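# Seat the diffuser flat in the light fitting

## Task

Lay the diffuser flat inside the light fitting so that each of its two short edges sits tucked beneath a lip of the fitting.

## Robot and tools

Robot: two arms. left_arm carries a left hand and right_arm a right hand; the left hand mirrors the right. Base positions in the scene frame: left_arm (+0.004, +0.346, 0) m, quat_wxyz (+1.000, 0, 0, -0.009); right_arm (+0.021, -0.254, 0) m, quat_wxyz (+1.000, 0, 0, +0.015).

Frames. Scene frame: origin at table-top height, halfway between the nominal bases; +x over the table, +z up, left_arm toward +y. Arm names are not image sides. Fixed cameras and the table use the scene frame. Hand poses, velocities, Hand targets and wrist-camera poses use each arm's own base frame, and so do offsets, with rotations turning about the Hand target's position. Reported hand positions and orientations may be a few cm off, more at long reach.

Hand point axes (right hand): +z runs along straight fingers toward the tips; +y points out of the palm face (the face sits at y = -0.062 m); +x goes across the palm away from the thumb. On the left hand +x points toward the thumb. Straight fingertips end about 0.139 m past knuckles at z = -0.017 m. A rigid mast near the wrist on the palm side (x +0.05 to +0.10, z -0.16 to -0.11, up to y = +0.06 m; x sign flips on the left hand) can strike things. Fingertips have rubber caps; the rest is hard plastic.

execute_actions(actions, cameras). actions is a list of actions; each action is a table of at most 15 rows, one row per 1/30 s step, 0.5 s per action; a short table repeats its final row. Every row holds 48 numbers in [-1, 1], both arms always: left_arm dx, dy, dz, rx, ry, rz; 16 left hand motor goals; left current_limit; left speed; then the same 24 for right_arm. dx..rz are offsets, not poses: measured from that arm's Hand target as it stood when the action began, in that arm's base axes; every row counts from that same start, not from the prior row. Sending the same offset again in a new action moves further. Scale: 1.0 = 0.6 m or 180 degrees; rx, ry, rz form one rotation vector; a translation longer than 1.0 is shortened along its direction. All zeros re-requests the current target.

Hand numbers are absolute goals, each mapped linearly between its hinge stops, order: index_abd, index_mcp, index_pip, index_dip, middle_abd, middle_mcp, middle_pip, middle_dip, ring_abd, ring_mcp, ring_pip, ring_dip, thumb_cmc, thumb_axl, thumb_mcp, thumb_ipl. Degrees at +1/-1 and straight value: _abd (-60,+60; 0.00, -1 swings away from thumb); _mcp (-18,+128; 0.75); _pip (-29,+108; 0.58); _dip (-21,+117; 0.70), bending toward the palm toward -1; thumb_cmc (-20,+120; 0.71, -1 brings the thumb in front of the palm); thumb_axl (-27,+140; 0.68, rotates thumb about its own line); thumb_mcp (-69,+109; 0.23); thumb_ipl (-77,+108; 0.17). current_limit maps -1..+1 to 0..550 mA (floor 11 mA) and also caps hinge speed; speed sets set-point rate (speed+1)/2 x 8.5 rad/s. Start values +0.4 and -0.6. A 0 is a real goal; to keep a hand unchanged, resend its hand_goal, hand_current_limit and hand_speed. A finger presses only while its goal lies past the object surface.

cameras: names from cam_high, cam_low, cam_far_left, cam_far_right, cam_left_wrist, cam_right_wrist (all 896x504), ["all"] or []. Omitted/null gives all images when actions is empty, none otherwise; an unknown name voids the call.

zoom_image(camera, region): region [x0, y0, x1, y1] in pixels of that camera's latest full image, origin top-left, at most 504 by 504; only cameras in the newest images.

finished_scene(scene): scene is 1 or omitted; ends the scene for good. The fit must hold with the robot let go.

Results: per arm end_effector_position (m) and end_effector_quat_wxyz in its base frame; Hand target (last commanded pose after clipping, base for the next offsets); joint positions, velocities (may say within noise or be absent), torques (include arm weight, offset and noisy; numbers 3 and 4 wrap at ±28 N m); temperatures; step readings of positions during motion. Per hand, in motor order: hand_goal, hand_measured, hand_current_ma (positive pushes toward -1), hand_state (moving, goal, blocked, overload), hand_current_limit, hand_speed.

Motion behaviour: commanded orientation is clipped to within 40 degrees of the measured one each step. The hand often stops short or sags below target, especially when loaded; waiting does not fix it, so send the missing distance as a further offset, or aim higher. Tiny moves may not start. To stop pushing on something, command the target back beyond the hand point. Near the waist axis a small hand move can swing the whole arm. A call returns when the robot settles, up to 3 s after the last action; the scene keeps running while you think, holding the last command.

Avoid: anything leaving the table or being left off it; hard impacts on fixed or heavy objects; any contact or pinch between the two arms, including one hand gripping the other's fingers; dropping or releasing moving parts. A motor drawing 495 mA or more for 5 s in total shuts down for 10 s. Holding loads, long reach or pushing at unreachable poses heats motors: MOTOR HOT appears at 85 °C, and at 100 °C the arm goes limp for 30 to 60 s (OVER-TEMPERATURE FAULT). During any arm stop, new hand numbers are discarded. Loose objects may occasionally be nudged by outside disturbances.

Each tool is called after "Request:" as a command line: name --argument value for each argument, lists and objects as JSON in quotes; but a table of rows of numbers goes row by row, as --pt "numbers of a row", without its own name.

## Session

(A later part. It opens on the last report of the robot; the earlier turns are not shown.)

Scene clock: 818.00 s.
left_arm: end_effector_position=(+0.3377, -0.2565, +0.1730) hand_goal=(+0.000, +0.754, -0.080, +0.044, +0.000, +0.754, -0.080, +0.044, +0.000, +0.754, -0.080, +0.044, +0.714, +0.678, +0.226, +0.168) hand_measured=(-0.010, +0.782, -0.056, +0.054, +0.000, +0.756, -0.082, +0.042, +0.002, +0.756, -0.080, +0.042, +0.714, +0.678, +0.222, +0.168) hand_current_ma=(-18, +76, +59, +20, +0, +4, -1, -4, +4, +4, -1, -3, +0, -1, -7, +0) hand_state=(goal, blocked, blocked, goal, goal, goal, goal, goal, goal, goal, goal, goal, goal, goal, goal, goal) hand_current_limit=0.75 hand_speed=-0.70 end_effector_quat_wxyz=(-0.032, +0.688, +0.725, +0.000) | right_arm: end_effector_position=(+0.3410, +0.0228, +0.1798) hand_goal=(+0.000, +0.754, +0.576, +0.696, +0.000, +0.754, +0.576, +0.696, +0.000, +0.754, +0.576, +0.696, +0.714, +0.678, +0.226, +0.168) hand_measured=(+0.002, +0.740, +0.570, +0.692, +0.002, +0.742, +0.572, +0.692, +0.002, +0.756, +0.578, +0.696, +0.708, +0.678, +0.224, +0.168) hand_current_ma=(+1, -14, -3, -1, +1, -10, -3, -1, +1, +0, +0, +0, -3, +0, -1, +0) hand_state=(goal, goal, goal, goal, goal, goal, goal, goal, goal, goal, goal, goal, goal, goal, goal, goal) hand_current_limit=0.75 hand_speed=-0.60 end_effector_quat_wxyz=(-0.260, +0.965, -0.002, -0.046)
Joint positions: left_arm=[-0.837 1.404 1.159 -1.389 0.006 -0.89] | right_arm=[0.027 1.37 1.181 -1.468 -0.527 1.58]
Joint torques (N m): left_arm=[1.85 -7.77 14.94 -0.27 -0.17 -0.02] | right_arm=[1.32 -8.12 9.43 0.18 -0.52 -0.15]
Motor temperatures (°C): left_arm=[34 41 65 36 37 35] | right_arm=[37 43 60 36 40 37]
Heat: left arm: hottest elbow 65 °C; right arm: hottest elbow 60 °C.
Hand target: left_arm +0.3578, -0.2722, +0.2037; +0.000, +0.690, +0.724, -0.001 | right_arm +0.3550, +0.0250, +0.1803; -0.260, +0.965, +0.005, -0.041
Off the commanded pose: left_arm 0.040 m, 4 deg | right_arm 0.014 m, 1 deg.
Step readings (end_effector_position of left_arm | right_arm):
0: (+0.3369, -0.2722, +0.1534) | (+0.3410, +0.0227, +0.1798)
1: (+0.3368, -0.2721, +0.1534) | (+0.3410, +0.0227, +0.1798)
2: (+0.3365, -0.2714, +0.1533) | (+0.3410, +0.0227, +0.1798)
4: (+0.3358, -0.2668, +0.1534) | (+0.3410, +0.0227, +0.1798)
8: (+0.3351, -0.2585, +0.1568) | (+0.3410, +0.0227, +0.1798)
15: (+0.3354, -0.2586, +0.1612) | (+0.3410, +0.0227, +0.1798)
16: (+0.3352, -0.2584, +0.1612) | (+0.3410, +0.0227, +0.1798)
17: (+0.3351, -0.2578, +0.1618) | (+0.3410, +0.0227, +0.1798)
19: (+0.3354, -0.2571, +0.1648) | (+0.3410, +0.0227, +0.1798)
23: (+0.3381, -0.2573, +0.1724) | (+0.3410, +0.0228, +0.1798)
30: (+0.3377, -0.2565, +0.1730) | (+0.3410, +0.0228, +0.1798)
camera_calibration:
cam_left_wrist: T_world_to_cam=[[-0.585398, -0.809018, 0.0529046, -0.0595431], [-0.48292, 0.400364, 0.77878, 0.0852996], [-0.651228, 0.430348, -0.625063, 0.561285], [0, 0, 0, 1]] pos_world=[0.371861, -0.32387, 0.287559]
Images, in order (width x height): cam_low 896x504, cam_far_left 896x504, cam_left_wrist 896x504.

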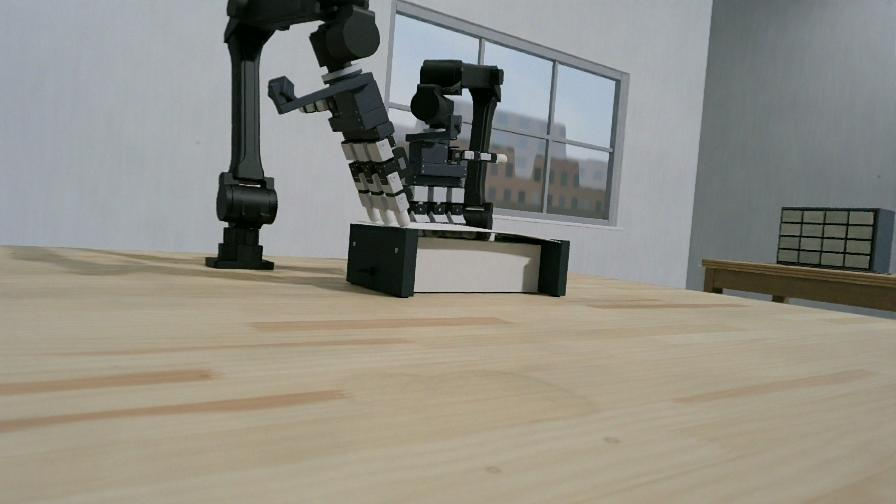

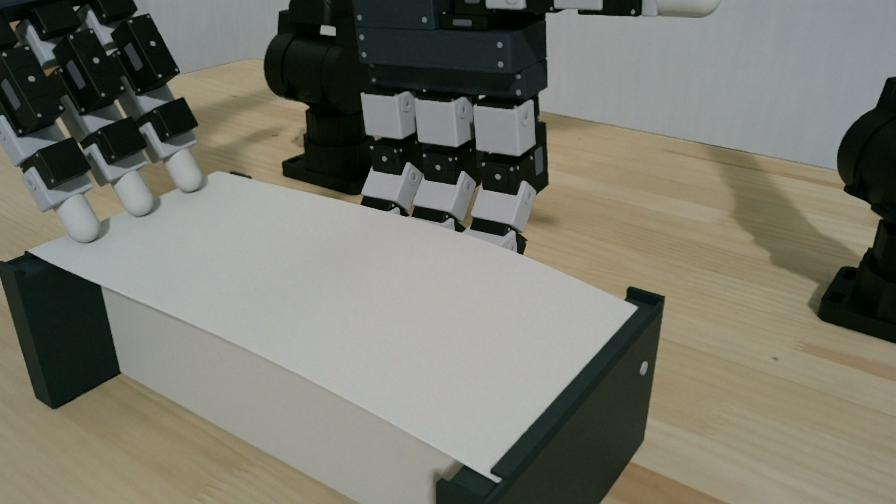

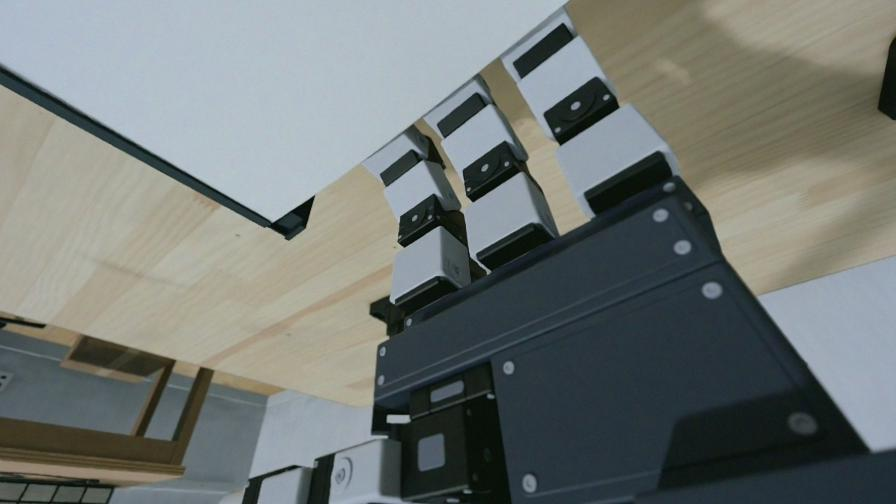

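Request:
execute_actions --actions '[[[0.01,-0.01,0.04,0,0,0,0,0.754,-0.08,0.0435,0,0.754,-0.08,0.0435,0,0.754,-0.08,0.0435,0.714,0.678,0.226,0.168,0.75,-0.7,0,0,-0.01,0,0,0,0,0.754,0.576,0.696,0,0.754,0.576,0.696,0,0.754,0.576,0.696,0.714,0.678,0.226,0.168,0.75,-0.6]]]' --cameras '["cam_left_wrist","cam_far_left","cam_low","cam_far_right"]'

Request:
zoom_image --camera "cam_far_right" --region '[440, 100, 760, 320]'

Scene clock: 827.90 s.
left_arm: end_effector_position=(+0.3410, -0.2577, +0.1862) hand_goal=(+0.000, +0.754, -0.080, +0.044, +0.000, +0.754, -0.080, +0.044, +0.000, +0.754, -0.080, +0.044, +0.714, +0.678, +0.226, +0.168) hand_measured=(-0.014, +0.798, -0.038, +0.066, +0.000, +0.756, -0.082, +0.042, +0.002, +0.756, -0.080, +0.042, +0.714, +0.678, +0.222, +0.168) hand_current_ma=(-27, +136, +121, +51, +0, +3, -1, -4, +3, +3, -1, -3, +0, -1, -7, +0) hand_state=(goal, blocked, blocked, blocked, goal, goal, goal, goal, goal, goal, goal, goal, goal, goal, goal, goal) hand_current_limit=0.75 hand_speed=-0.70 end_effector_quat_wxyz=(-0.046, +0.686, +0.726, +0.000) | right_arm: end_effector_position=(+0.3427, +0.0235, +0.1796) hand_goal=(+0.000, +0.754, +0.576, +0.696, +0.000, +0.754, +0.576, +0.696, +0.000, +0.754, +0.576, +0.696, +0.714, +0.678, +0.226, +0.168) hand_measured=(+0.002, +0.744, +0.572, +0.694, +0.006, +0.748, +0.574, +0.694, +0.010, +0.760, +0.580, +0.696, +0.708, +0.678, +0.224, +0.168) hand_current_ma=(+1, -9, -2, -1, +3, -4, -1, -1, +7, +3, +2, +0, -3, +0, -1, +0) hand_state=(goal, goal, goal, goal, goal, goal, goal, goal, goal, goal, goal, goal, goal, goal, goal, goal) hand_current_limit=0.75 hand_speed=-0.60 end_effector_quat_wxyz=(-0.261, +0.964, -0.002, -0.043)
Joint positions: left_arm=[-0.832 1.423 1.215 -1.455 0.007 -0.888] | right_arm=[0.027 1.37 1.181 -1.462 -0.53 1.58]
Joint torques (N m): left_arm=[1.49 -8.88 16.25 -0.25 -0.21 -0.04] | right_arm=[1.38 -7.94 8.53 0.58 -0.41 -0.15]
Motor temperatures (°C): left_arm=[34 41 66 36 37 35] | right_arm=[37 43 60 36 40 37]
Heat: left arm: hottest elbow 66 °C; right arm: hottest elbow 60 °C.
Hand target: left_arm +0.3638, -0.2781, +0.2276; +0.000, +0.690, +0.724, -0.001 | right_arm +0.3550, +0.0250, +0.1743; -0.260, +0.965, +0.005, -0.041
Off the commanded pose: left_arm 0.052 m, 5 deg | right_arm 0.013 m, 1 deg.
Step readings (end_effector_position of left_arm | right_arm):
0: (+0.3377, -0.2566, +0.1730) | (+0.3410, +0.0228, +0.1798)
1: (+0.3377, -0.2566, +0.1731) | (+0.3411, +0.0228, +0.1798)
2: (+0.3377, -0.2565, +0.1741) | (+0.3415, +0.0229, +0.1797)
4: (+0.3385, -0.2570, +0.1782) | (+0.3420, +0.0230, +0.1797)
8: (+0.3408, -0.2581, +0.1864) | (+0.3425, +0.0234, +0.1796)
15: (+0.3410, -0.2578, +0.1861) | (+0.3427, +0.0235, +0.1796)
camera_calibration:
cam_left_wrist: T_world_to_cam=[[-0.582177, -0.811628, 0.0482664, -0.0601718], [-0.468291, 0.383247, 0.796131, 0.0644774], [-0.664661, 0.440886, -0.603196, 0.575498], [0, 0, 0, 1]] pos_world=[0.377675, -0.327277, 0.29871]
Images, in order (width x height): cam_low 896x504, cam_far_left 896x504, cam_far_right 896x504, cam_left_wrist 896x504.

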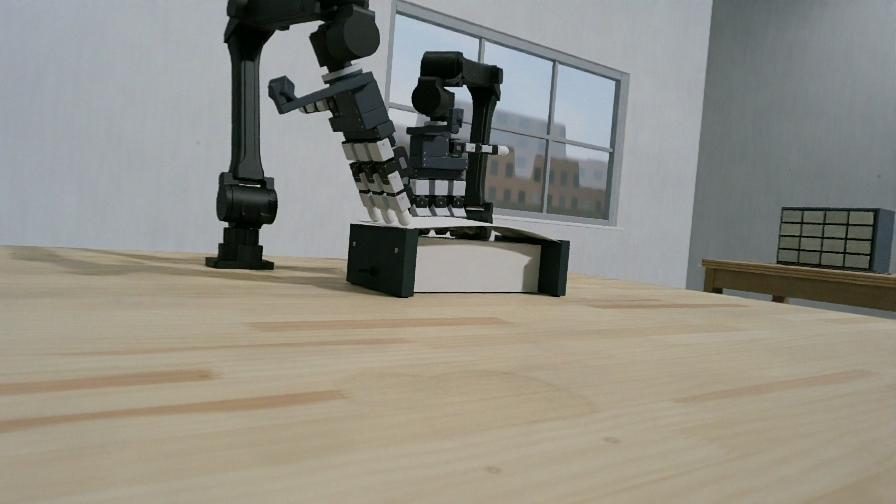

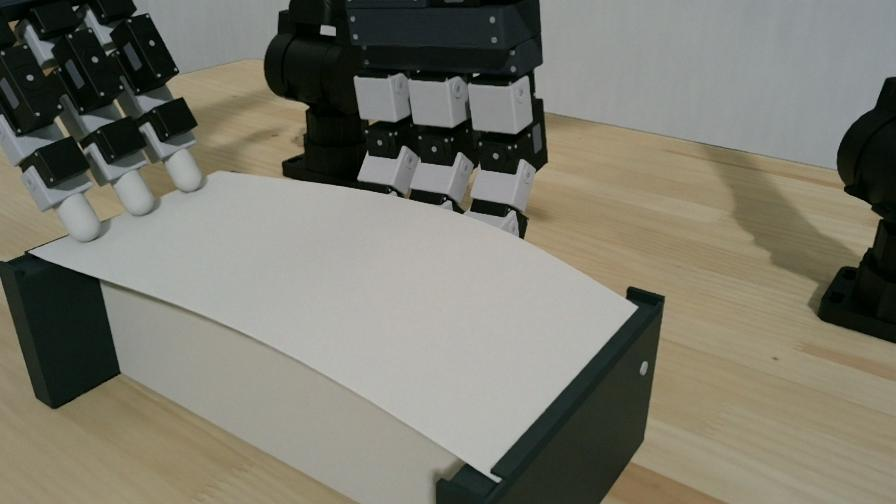

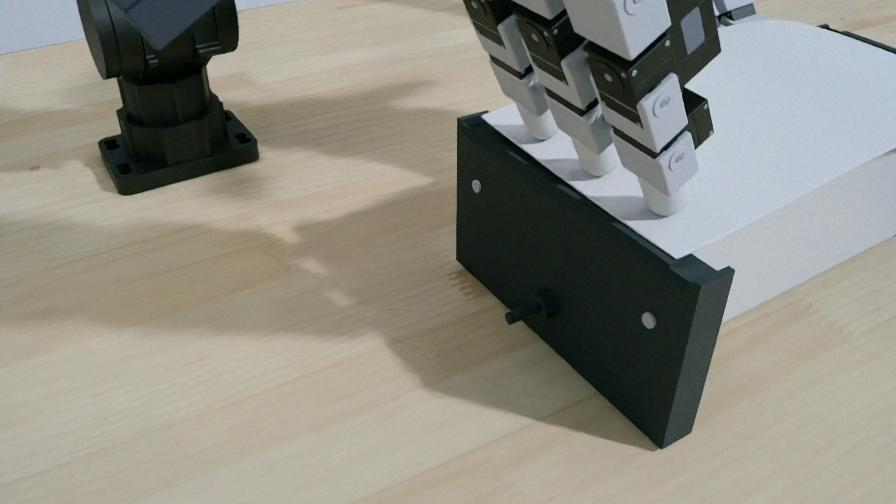

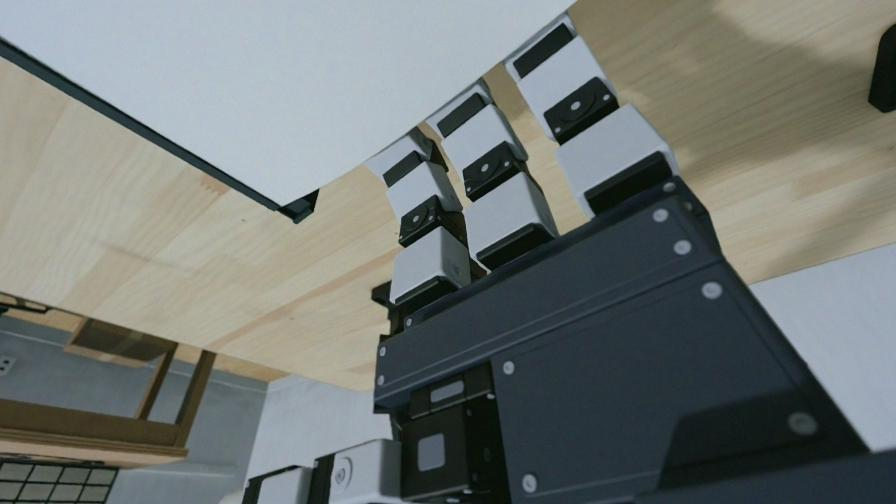

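Scaled by 1.575.

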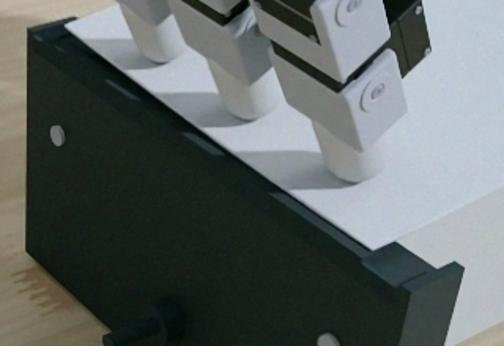

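Request:
execute_actions --actions '[[[0.0,-0.01,0.04,-0.022,-0.022,0,0,0.754,-0.08,0.0435,0,0.754,-0.08,0.0435,0,0.754,-0.08,0.0435,0.714,0.678,0.226,0.168,0.75,-0.7,0,0.012,-0.01,0,0,0,0,0.754,0.576,0.696,0,0.754,0.576,0.696,0,0.754,0.576,0.696,0.714,0.678,0.226,0.168,0.75,-0.6]]]' --cameras '["cam_left_wrist","cam_far_left","cam_far_right"]'

Request:
zoom_image --camera "cam_far_right" --region '[440, 100, 760, 320]'

Scene clock: 842.57 s.
left_arm: end_effector_position=(+0.3433, -0.2598, +0.1959) hand_goal=(+0.000, +0.754, -0.080, +0.044, +0.000, +0.754, -0.080, +0.044, +0.000, +0.754, -0.080, +0.044, +0.714, +0.678, +0.226, +0.168) hand_measured=(-0.014, +0.806, -0.034, +0.066, +0.000, +0.756, -0.078, +0.044, +0.002, +0.756, -0.076, +0.048, +0.714, +0.678, +0.222, +0.168) hand_current_ma=(-27, +167, +134, +56, +0, +3, +4, +0, +3, +3, +7, +4, +0, -1, -7, +0) hand_state=(goal, blocked, blocked, blocked, goal, goal, goal, goal, goal, goal, goal, goal, goal, goal, goal, goal) hand_current_limit=0.75 hand_speed=-0.70 end_effector_quat_wxyz=(-0.025, +0.687, +0.726, -0.001) | right_arm: end_effector_position=(+0.3464, +0.0245, +0.1790) hand_goal=(+0.000, +0.754, +0.576, +0.696, +0.000, +0.754, +0.576, +0.696, +0.000, +0.754, +0.576, +0.696, +0.714, +0.678, +0.226, +0.168) hand_measured=(+0.006, +0.744, +0.572, +0.694, +0.014, +0.750, +0.574, +0.694, +0.022, +0.762, +0.582, +0.698, +0.708, +0.678, +0.224, +0.168) hand_current_ma=(+3, -8, -1, -1, +11, -2, +0, -1, +20, +5, +4, +0, -3, +0, -1, +0) hand_state=(goal, goal, goal, goal, goal, goal, goal, goal, blocked, goal, goal, goal, goal, goal, goal, goal) hand_current_limit=0.75 hand_speed=-0.60 end_effector_quat_wxyz=(-0.262, +0.964, -0.001, -0.036)
Joint positions: left_arm=[-0.832 1.399 1.215 -1.437 0.005 -0.888] | right_arm=[0.028 1.37 1.181 -1.447 -0.533 1.583]
Joint torques (N m): left_arm=[0.44 -10.93 15.86 0.77 -0.29 -0.14] | right_arm=[2.55 -7.82 7.53 1.03 -0.38 0.01]
Motor temperatures (°C): left_arm=[34 41 69 36 37 35] | right_arm=[37 43 60 36 40 37]
Heat: left arm: hottest elbow 69 °C; right arm: hottest elbow 60 °C.
Hand target: left_arm +0.3638, -0.2842, +0.2516; +0.048, +0.689, +0.723, -0.002 | right_arm +0.3550, +0.0321, +0.1683; -0.260, +0.965, +0.005, -0.041
Off the commanded pose: left_arm 0.064 m, 8 deg | right_arm 0.016 m, 1 deg.
Step readings (end_effector_position of left_arm | right_arm):
0: (+0.3410, -0.2577, +0.1862) | (+0.3427, +0.0235, +0.1796)
1: (+0.3410, -0.2577, +0.1862) | (+0.3427, +0.0235, +0.1796)
2: (+0.3410, -0.2577, +0.1862) | (+0.3430, +0.0235, +0.1795)
4: (+0.3419, -0.2587, +0.1866) | (+0.3439, +0.0235, +0.1794)
8: (+0.3431, -0.2600, +0.1913) | (+0.3458, +0.0240, +0.1791)
15: (+0.3433, -0.2598, +0.1959) | (+0.3464, +0.0245, +0.1790)
camera_calibration:
cam_left_wrist: T_world_to_cam=[[-0.583793, -0.810015, 0.0553222, -0.0614494], [-0.490855, 0.406402, 0.770648, 0.0774299], [-0.64672, 0.422744, -0.634855, 0.579112], [0, 0, 0, 1]] pos_world=[0.376656, -0.326058, 0.31138]
Images, in order (width x height): cam_far_left 896x504, cam_far_right 896x504, cam_left_wrist 896x504.

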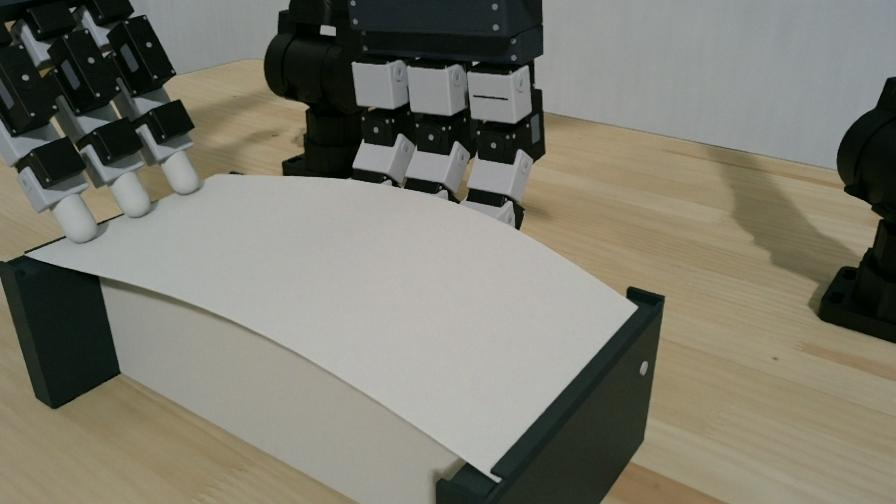

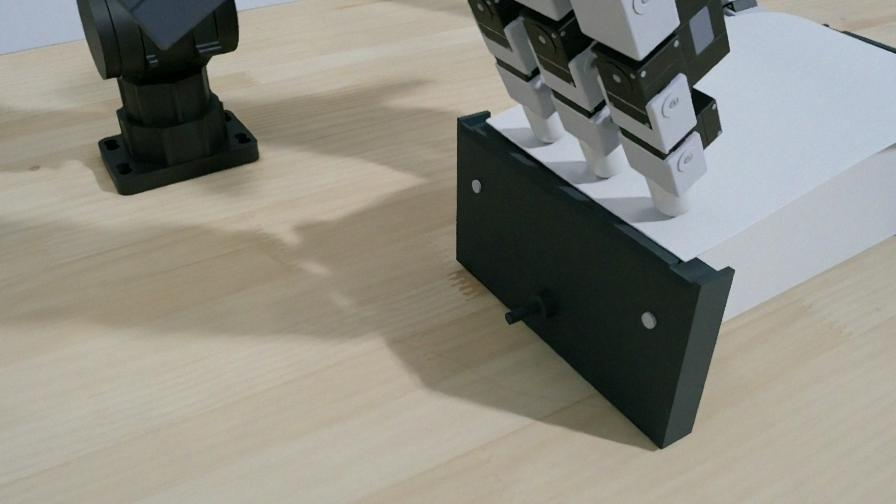

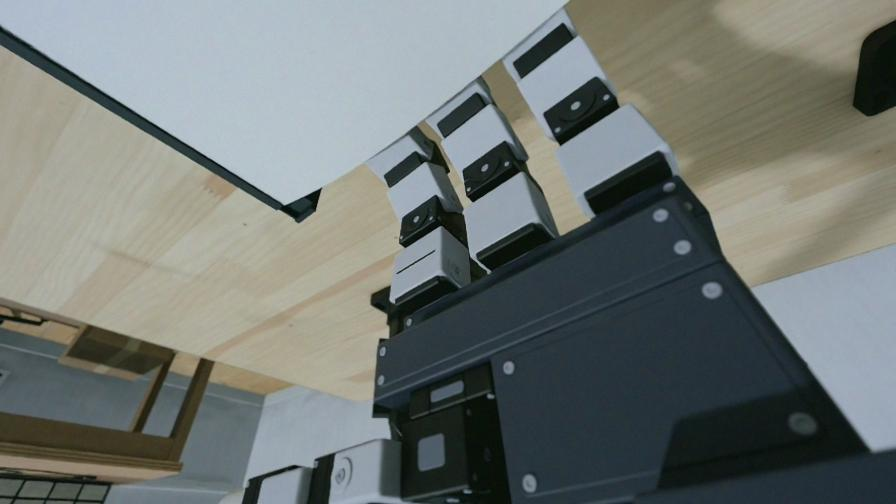

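Scaled by 1.575.

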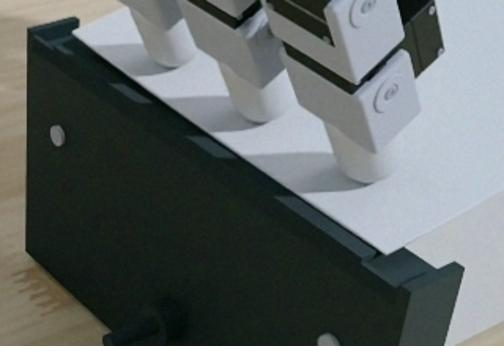

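Request:
execute_actions --actions '[[[0.0,-0.005,0.04,-0.01,0,0,0,0.754,-0.08,0.0435,0,0.754,-0.08,0.0435,0,0.754,-0.08,0.0435,0.714,0.678,0.226,0.168,0.75,-0.7,-0.008,0.012,-0.01,0,0,0,0,0.754,0.576,0.696,0,0.754,0.576,0.696,0,0.754,0.576,0.696,0.714,0.678,0.226,0.168,0.75,-0.6]]]' --cameras '["cam_left_wrist","cam_far_left","cam_far_right","cam_low"]'

Request:
zoom_image --camera "cam_far_right" --region '[440, 100, 760, 320]'

Scene clock: 853.53 s.
left_arm: end_effector_position=(+0.3429, -0.2630, +0.2082) hand_goal=(+0.000, +0.754, -0.080, +0.044, +0.000, +0.754, -0.080, +0.044, +0.000, +0.754, -0.080, +0.044, +0.714, +0.678, +0.226, +0.168) hand_measured=(-0.012, +0.808, -0.034, +0.066, +0.000, +0.756, -0.070, +0.052, +0.010, +0.760, -0.062, +0.054, +0.714, +0.678, +0.222, +0.168) hand_current_ma=(-19, +181, +134, +54, +0, +3, +18, +14, +18, +11, +43, +22, +0, -1, -7, +0) hand_state=(goal, blocked, blocked, blocked, goal, goal, goal, goal, goal, goal, goal, goal, goal, goal, goal, goal) hand_current_limit=0.75 hand_speed=-0.70 end_effector_quat_wxyz=(-0.017, +0.686, +0.727, -0.008) | right_arm: end_effector_position=(+0.3500, +0.0297, +0.1767) hand_goal=(+0.000, +0.754, +0.576, +0.696, +0.000, +0.754, +0.576, +0.696, +0.000, +0.754, +0.576, +0.696, +0.714, +0.678, +0.226, +0.168) hand_measured=(+0.014, +0.740, +0.570, +0.694, +0.010, +0.748, +0.574, +0.694, +0.012, +0.752, +0.578, +0.698, +0.708, +0.678, +0.224, +0.168) hand_current_ma=(+11, -14, -4, -1, +7, -5, -1, -1, +8, -1, +0, +0, -3, +0, -1, +0) hand_state=(goal, goal, goal, goal, goal, goal, goal, goal, goal, goal, goal, goal, goal, goal, goal, goal) hand_current_limit=0.75 hand_speed=-0.60 end_effector_quat_wxyz=(-0.260, +0.965, +0.000, -0.030)
Joint positions: left_arm=[-0.832 1.389 1.239 -1.454 0.02 -0.889] | right_arm=[0.044 1.37 1.176 -1.419 -0.529 1.604]
Joint torques (N m): left_arm=[0.79 -11.34 17.81 0.14 -0.01 -0.1] | right_arm=[2.84 -8.76 6.06 1.03 -0.56 0.01]
Motor temperatures (°C): left_arm=[34 42 71 36 37 35] | right_arm=[37 43 58 36 40 37]
Heat: left arm: hottest elbow 71 °C; right arm: hottest elbow 58 °C.
Hand target: left_arm +0.3638, -0.2872, +0.2757; +0.059, +0.688, +0.723, -0.014 | right_arm +0.3502, +0.0393, +0.1624; -0.260, +0.965, +0.005, -0.041
Off the commanded pose: left_arm 0.075 m, 9 deg | right_arm 0.017 m, 1 deg.
Step readings (end_effector_position of left_arm | right_arm):
0: (+0.3433, -0.2598, +0.1959) | (+0.3464, +0.0245, +0.1790)
1: (+0.3433, -0.2598, +0.1959) | (+0.3465, +0.0246, +0.1790)
2: (+0.3432, -0.2599, +0.1959) | (+0.3467, +0.0248, +0.1790)
4: (+0.3429, -0.2606, +0.1965) | (+0.3475, +0.0258, +0.1789)
8: (+0.3432, -0.2626, +0.2039) | (+0.3503, +0.0293, +0.1765)
15: (+0.3429, -0.2630, +0.2082) | (+0.3501, +0.0297, +0.1767)
camera_calibration:
cam_left_wrist: T_world_to_cam=[[-0.582096, -0.809886, 0.0724495, -0.0689954], [-0.492495, 0.422062, 0.761125, 0.0756885], [-0.647003, 0.407367, -0.644546, 0.585997], [0, 0, 0, 1]] pos_world=[0.376256, -0.326539, 0.325092]
Images, in order (width x height): cam_low 896x504, cam_far_left 896x504, cam_far_right 896x504, cam_left_wrist 896x504.

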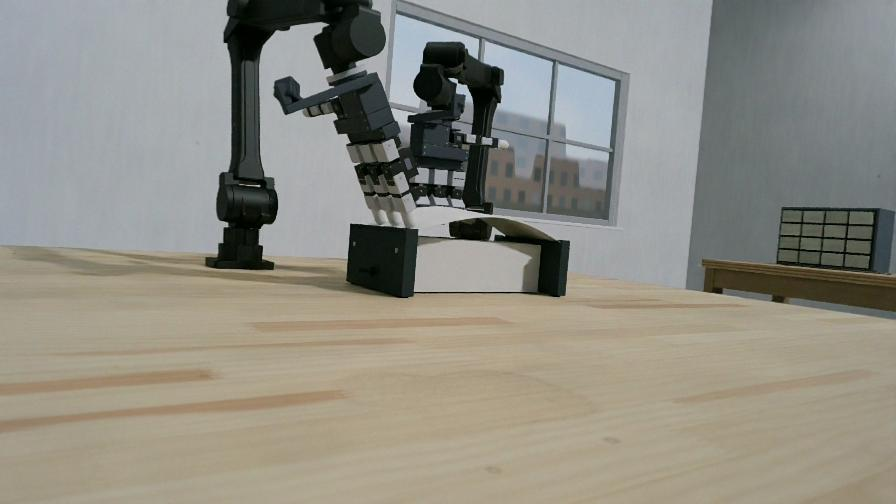

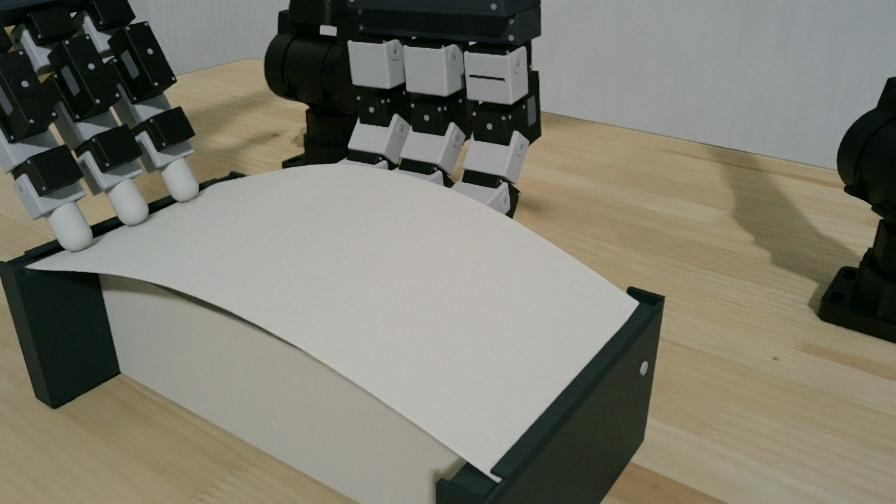

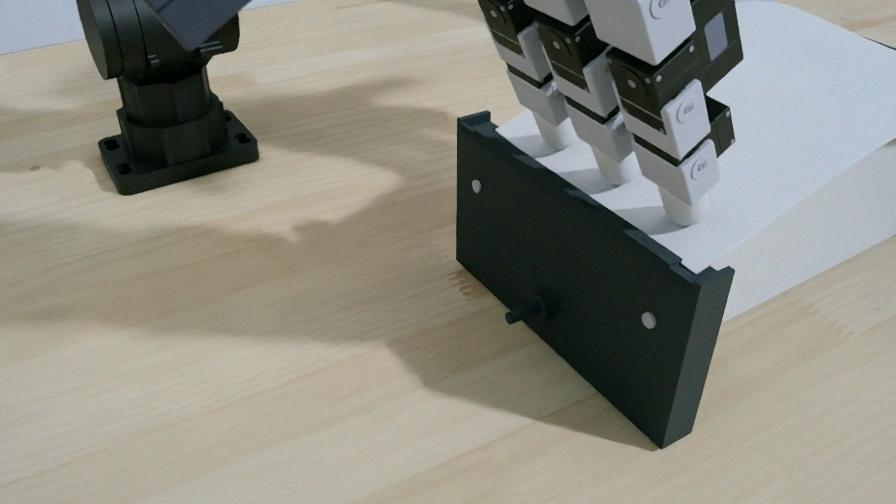

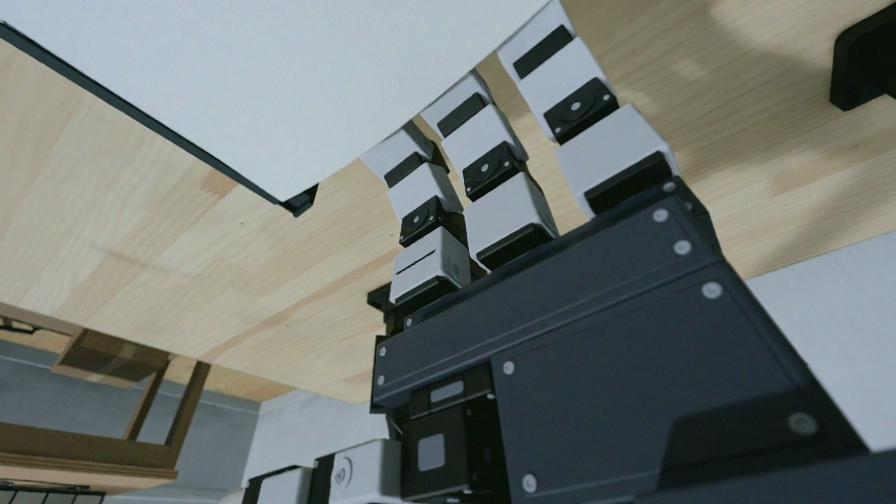

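Scaled by 1.575.

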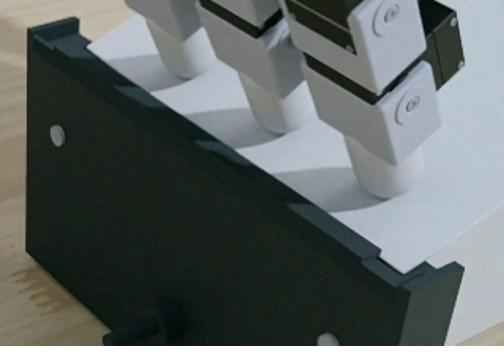

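Request:
zoom_image --camera "cam_far_right" --region '[600, 190, 760, 300]'

Request:
zoom_image --camera "cam_far_right" --region '[450, 90, 610, 200]'

Request:
zoom_image --camera "cam_far_left" --region '[0, 160, 250, 320]'

Scaled by 3.150.

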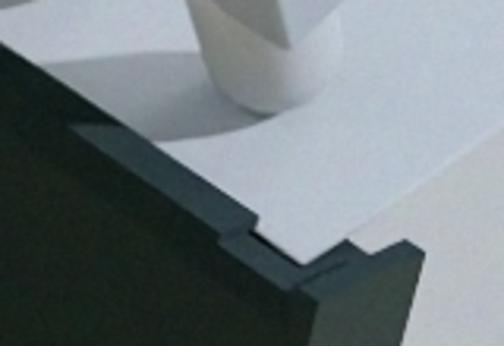

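Scaled by 3.150.

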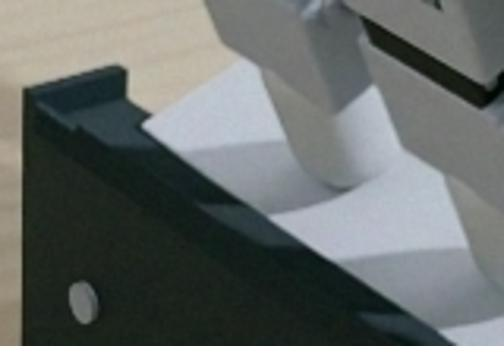

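Scaled by 2.016.

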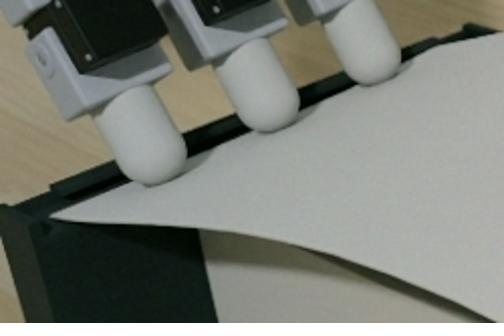

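Request:
execute_actions --actions '[[[0.0,0.005,-0.07,0.01,0,0,0,0.754,-0.08,0.0435,0,0.754,-0.08,0.0435,0,0.754,-0.08,0.0435,0.714,0.678,0.226,0.168,0.75,-0.7,0,-0.01,-0.005,0,0,0,0,0.754,0.576,0.696,0,0.754,0.576,0.696,0,0.754,0.576,0.696,0.714,0.678,0.226,0.168,0.75,-0.6]]]' --cameras '["cam_far_left","cam_far_right"]'

Request:
zoom_image --camera "cam_far_right" --region '[440, 90, 760, 310]'

Request:
zoom_image --camera "cam_far_left" --region '[0, 160, 250, 320]'

Scene clock: 876.43 s.
left_arm: end_effector_position=(+0.3465, -0.2639, +0.2094) hand_goal=(+0.000, +0.754, -0.080, +0.044, +0.000, +0.754, -0.080, +0.044, +0.000, +0.754, -0.080, +0.044, +0.714, +0.678, +0.226, +0.168) hand_measured=(-0.002, +0.820, -0.034, +0.062, +0.002, +0.768, -0.068, +0.052, +0.018, +0.776, -0.060, +0.054, +0.714, +0.678, +0.222, +0.168) hand_current_ma=(-1, +226, +134, +44, +2, +31, +26, +14, +35, +59, +49, +22, +0, -1, -7, +0) hand_state=(goal, blocked, blocked, goal, goal, goal, goal, goal, goal, blocked, blocked, goal, goal, goal, goal, goal) hand_current_limit=0.75 hand_speed=-0.70 end_effector_quat_wxyz=(-0.008, +0.681, +0.732, -0.005) | right_arm: end_effector_position=(+0.3524, +0.0295, +0.1764) hand_goal=(+0.000, +0.754, +0.576, +0.696, +0.000, +0.754, +0.576, +0.696, +0.000, +0.754, +0.576, +0.696, +0.714, +0.678, +0.226, +0.168) hand_measured=(+0.014, +0.738, +0.568, +0.692, +0.010, +0.746, +0.574, +0.694, +0.012, +0.752, +0.578, +0.698, +0.708, +0.678, +0.224, +0.168) hand_current_ma=(+11, -16, -5, -2, +6, -6, -1, -1, +8, -1, +0, +0, -3, +0, -1, +0) hand_state=(goal, goal, goal, goal, goal, goal, goal, goal, goal, goal, goal, goal, goal, goal, goal, goal) hand_current_limit=0.75 hand_speed=-0.60 end_effector_quat_wxyz=(-0.260, +0.965, +0.001, -0.026)
Joint positions: left_arm=[-0.832 1.389 1.239 -1.437 0.011 -0.905] | right_arm=[0.044 1.37 1.176 -1.41 -0.527 1.604]
Joint torques (N m): left_arm=[0.44 -9.41 11.48 2.41 -0.53 0.02] | right_arm=[1.73 -8.53 5.7 0.68 -0.59 -0.16]
Motor temperatures (°C): left_arm=[34 41 83 36 37 35] | right_arm=[37 43 56 36 40 37]
Heat: left arm: hottest elbow 83 °C; right arm: hottest elbow 56 °C.
Hand target: left_arm +0.3638, -0.2842, +0.2337; +0.049, +0.689, +0.723, -0.002 | right_arm +0.3502, +0.0333, +0.1594; -0.260, +0.965, +0.005, -0.041
Off the commanded pose: left_arm 0.036 m, 7 deg | right_arm 0.018 m, 2 deg.
Step readings (end_effector_position of left_arm | right_arm):
0: (+0.3429, -0.2630, +0.2082) | (+0.3500, +0.0297, +0.1767)
1: (+0.3430, -0.2629, +0.2082) | (+0.3500, +0.0297, +0.1767)
2: (+0.3433, -0.2630, +0.2084) | (+0.3500, +0.0297, +0.1767)
4: (+0.3440, -0.2633, +0.2086) | (+0.3502, +0.0297, +0.1767)
8: (+0.3456, -0.2639, +0.2090) | (+0.3515, +0.0296, +0.1765)
15: (+0.3464, -0.2639, +0.2094) | (+0.3523, +0.0295, +0.1764)
Images, in order (width x height): cam_far_left 896x504, cam_far_right 896x504.

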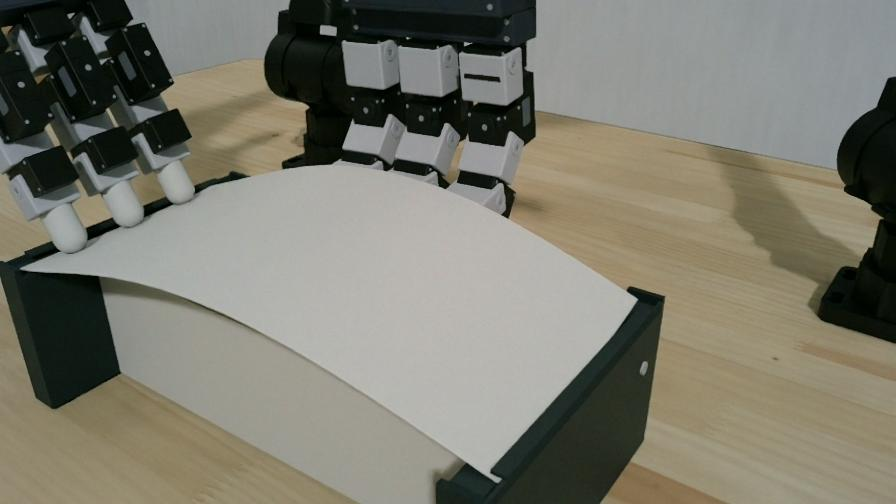

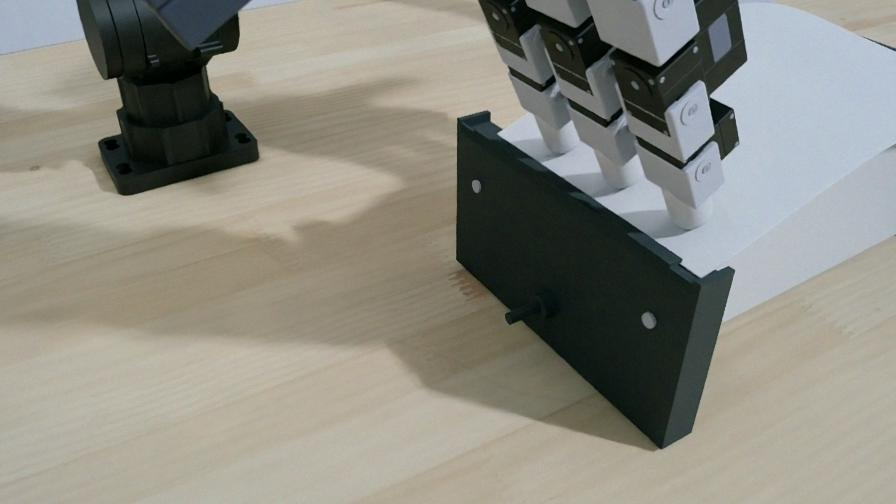

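Scaled by 1.575.

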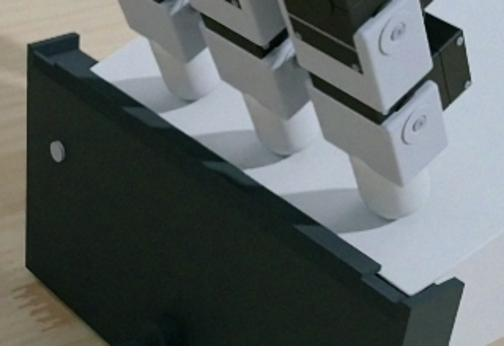

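Scaled by 2.016.

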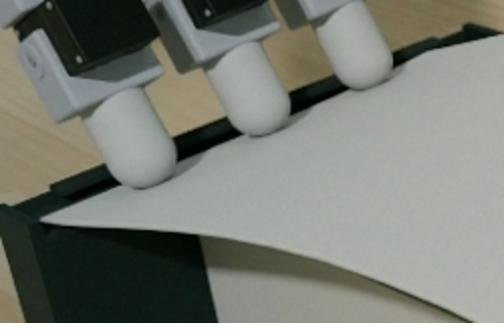

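Request:
execute_actions --actions '[[[-0.03,0.015,-0.055,0,0,0,0,0.754,-0.08,0.0435,0,0.754,-0.08,0.0435,0,0.754,-0.08,0.0435,0.714,0.678,0.226,0.168,0.75,-0.7,0,0,0,0,0,0,0,0.754,0.576,0.696,0,0.754,0.576,0.696,0,0.754,0.576,0.696,0.714,0.678,0.226,0.168,0.75,-0.6]]]' --cameras '["cam_far_left","cam_far_right"]'

Scene clock: 888.03 s.
left_arm: end_effector_position=(+0.3434, -0.2681, +0.1852) hand_goal=(+0.000, +0.754, -0.080, +0.044, +0.000, +0.754, -0.080, +0.044, +0.000, +0.754, -0.080, +0.044, +0.714, +0.678, +0.226, +0.168) hand_measured=(+0.000, +0.786, -0.058, +0.044, +0.002, +0.760, -0.070, +0.050, +0.012, +0.770, -0.060, +0.054, +0.714, +0.678, +0.222, +0.168) hand_current_ma=(-1, +93, +51, +1, +2, +10, +17, +9, +22, +36, +49, +18, +0, -1, -7, +0) hand_state=(goal, blocked, blocked, goal, goal, goal, goal, goal, goal, goal, blocked, goal, goal, goal, goal, goal) hand_current_limit=0.75 hand_speed=-0.70 end_effector_quat_wxyz=(+0.018, +0.684, +0.730, -0.003) | right_arm: end_effector_position=(+0.3536, +0.0277, +0.1761) hand_goal=(+0.000, +0.754, +0.576, +0.696, +0.000, +0.754, +0.576, +0.696, +0.000, +0.754, +0.576, +0.696, +0.714, +0.678, +0.226, +0.168) hand_measured=(+0.010, +0.726, +0.560, +0.686, +0.006, +0.738, +0.566, +0.692, +0.008, +0.746, +0.572, +0.696, +0.708, +0.678, +0.224, +0.168) hand_current_ma=(+6, -42, -17, -7, +2, -19, -7, -2, +4, -7, -2, +0, -3, +0, -1, +0) hand_state=(goal, blocked, goal, goal, goal, goal, goal, goal, goal, goal, goal, goal, goal, goal, goal, goal) hand_current_limit=0.75 hand_speed=-0.60 end_effector_quat_wxyz=(-0.255, +0.967, +0.003, -0.024)
Joint positions: left_arm=[-0.849 1.369 1.148 -1.314 0.002 -0.913] | right_arm=[0.044 1.37 1.176 -1.407 -0.518 1.601]
Joint torques (N m): left_arm=[0.21 -9.99 9.13 1.32 -0.21 -0.06] | right_arm=[1.73 -8.53 5.72 0.53 -0.92 -0.11]
Motor temperatures (°C): left_arm=[34 41 79 36 37 35] | right_arm=[37 43 55 36 40 37]
Heat: left arm: hottest elbow 79 °C; right arm: hottest elbow 55 °C.
Hand target: left_arm +0.3458, -0.2751, +0.2007; +0.048, +0.689, +0.723, -0.002 | right_arm +0.3501, +0.0333, +0.1594; -0.260, +0.965, +0.005, -0.041
Off the commanded pose: left_arm 0.017 m, 4 deg | right_arm 0.018 m, 2 deg.
Step readings (end_effector_position of left_arm | right_arm):
0: (+0.3464, -0.2638, +0.2094) | (+0.3524, +0.0295, +0.1764)
1: (+0.3464, -0.2638, +0.2091) | (+0.3524, +0.0295, +0.1764)
2: (+0.3460, -0.2640, +0.2074) | (+0.3525, +0.0294, +0.1763)
4: (+0.3443, -0.2648, +0.1995) | (+0.3532, +0.0288, +0.1762)
8: (+0.3418, -0.2660, +0.1851) | (+0.3536, +0.0277, +0.1761)
15: (+0.3433, -0.2680, +0.1855) | (+0.3536, +0.0277, +0.1761)
Images, in order (width x height): cam_far_left 896x504, cam_far_right 896x504.

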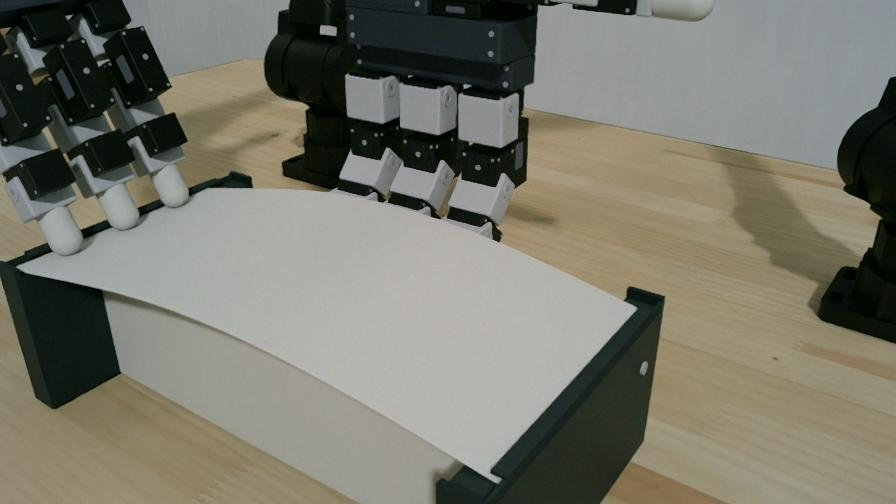

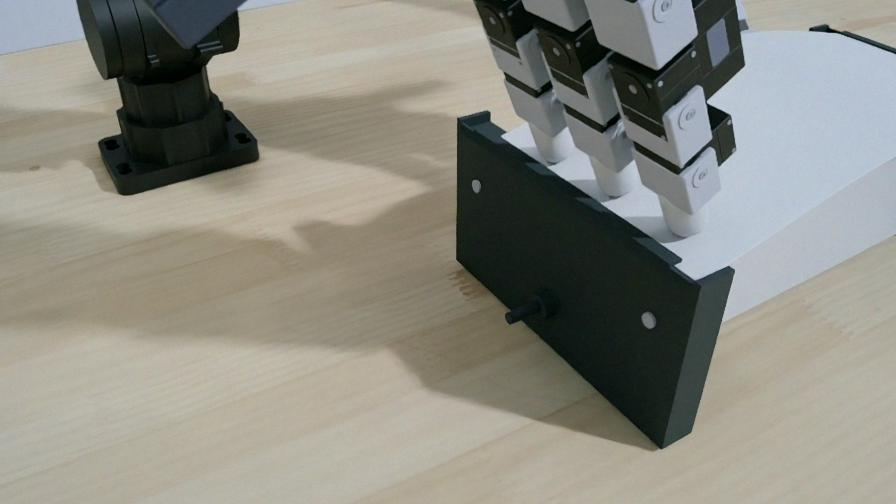

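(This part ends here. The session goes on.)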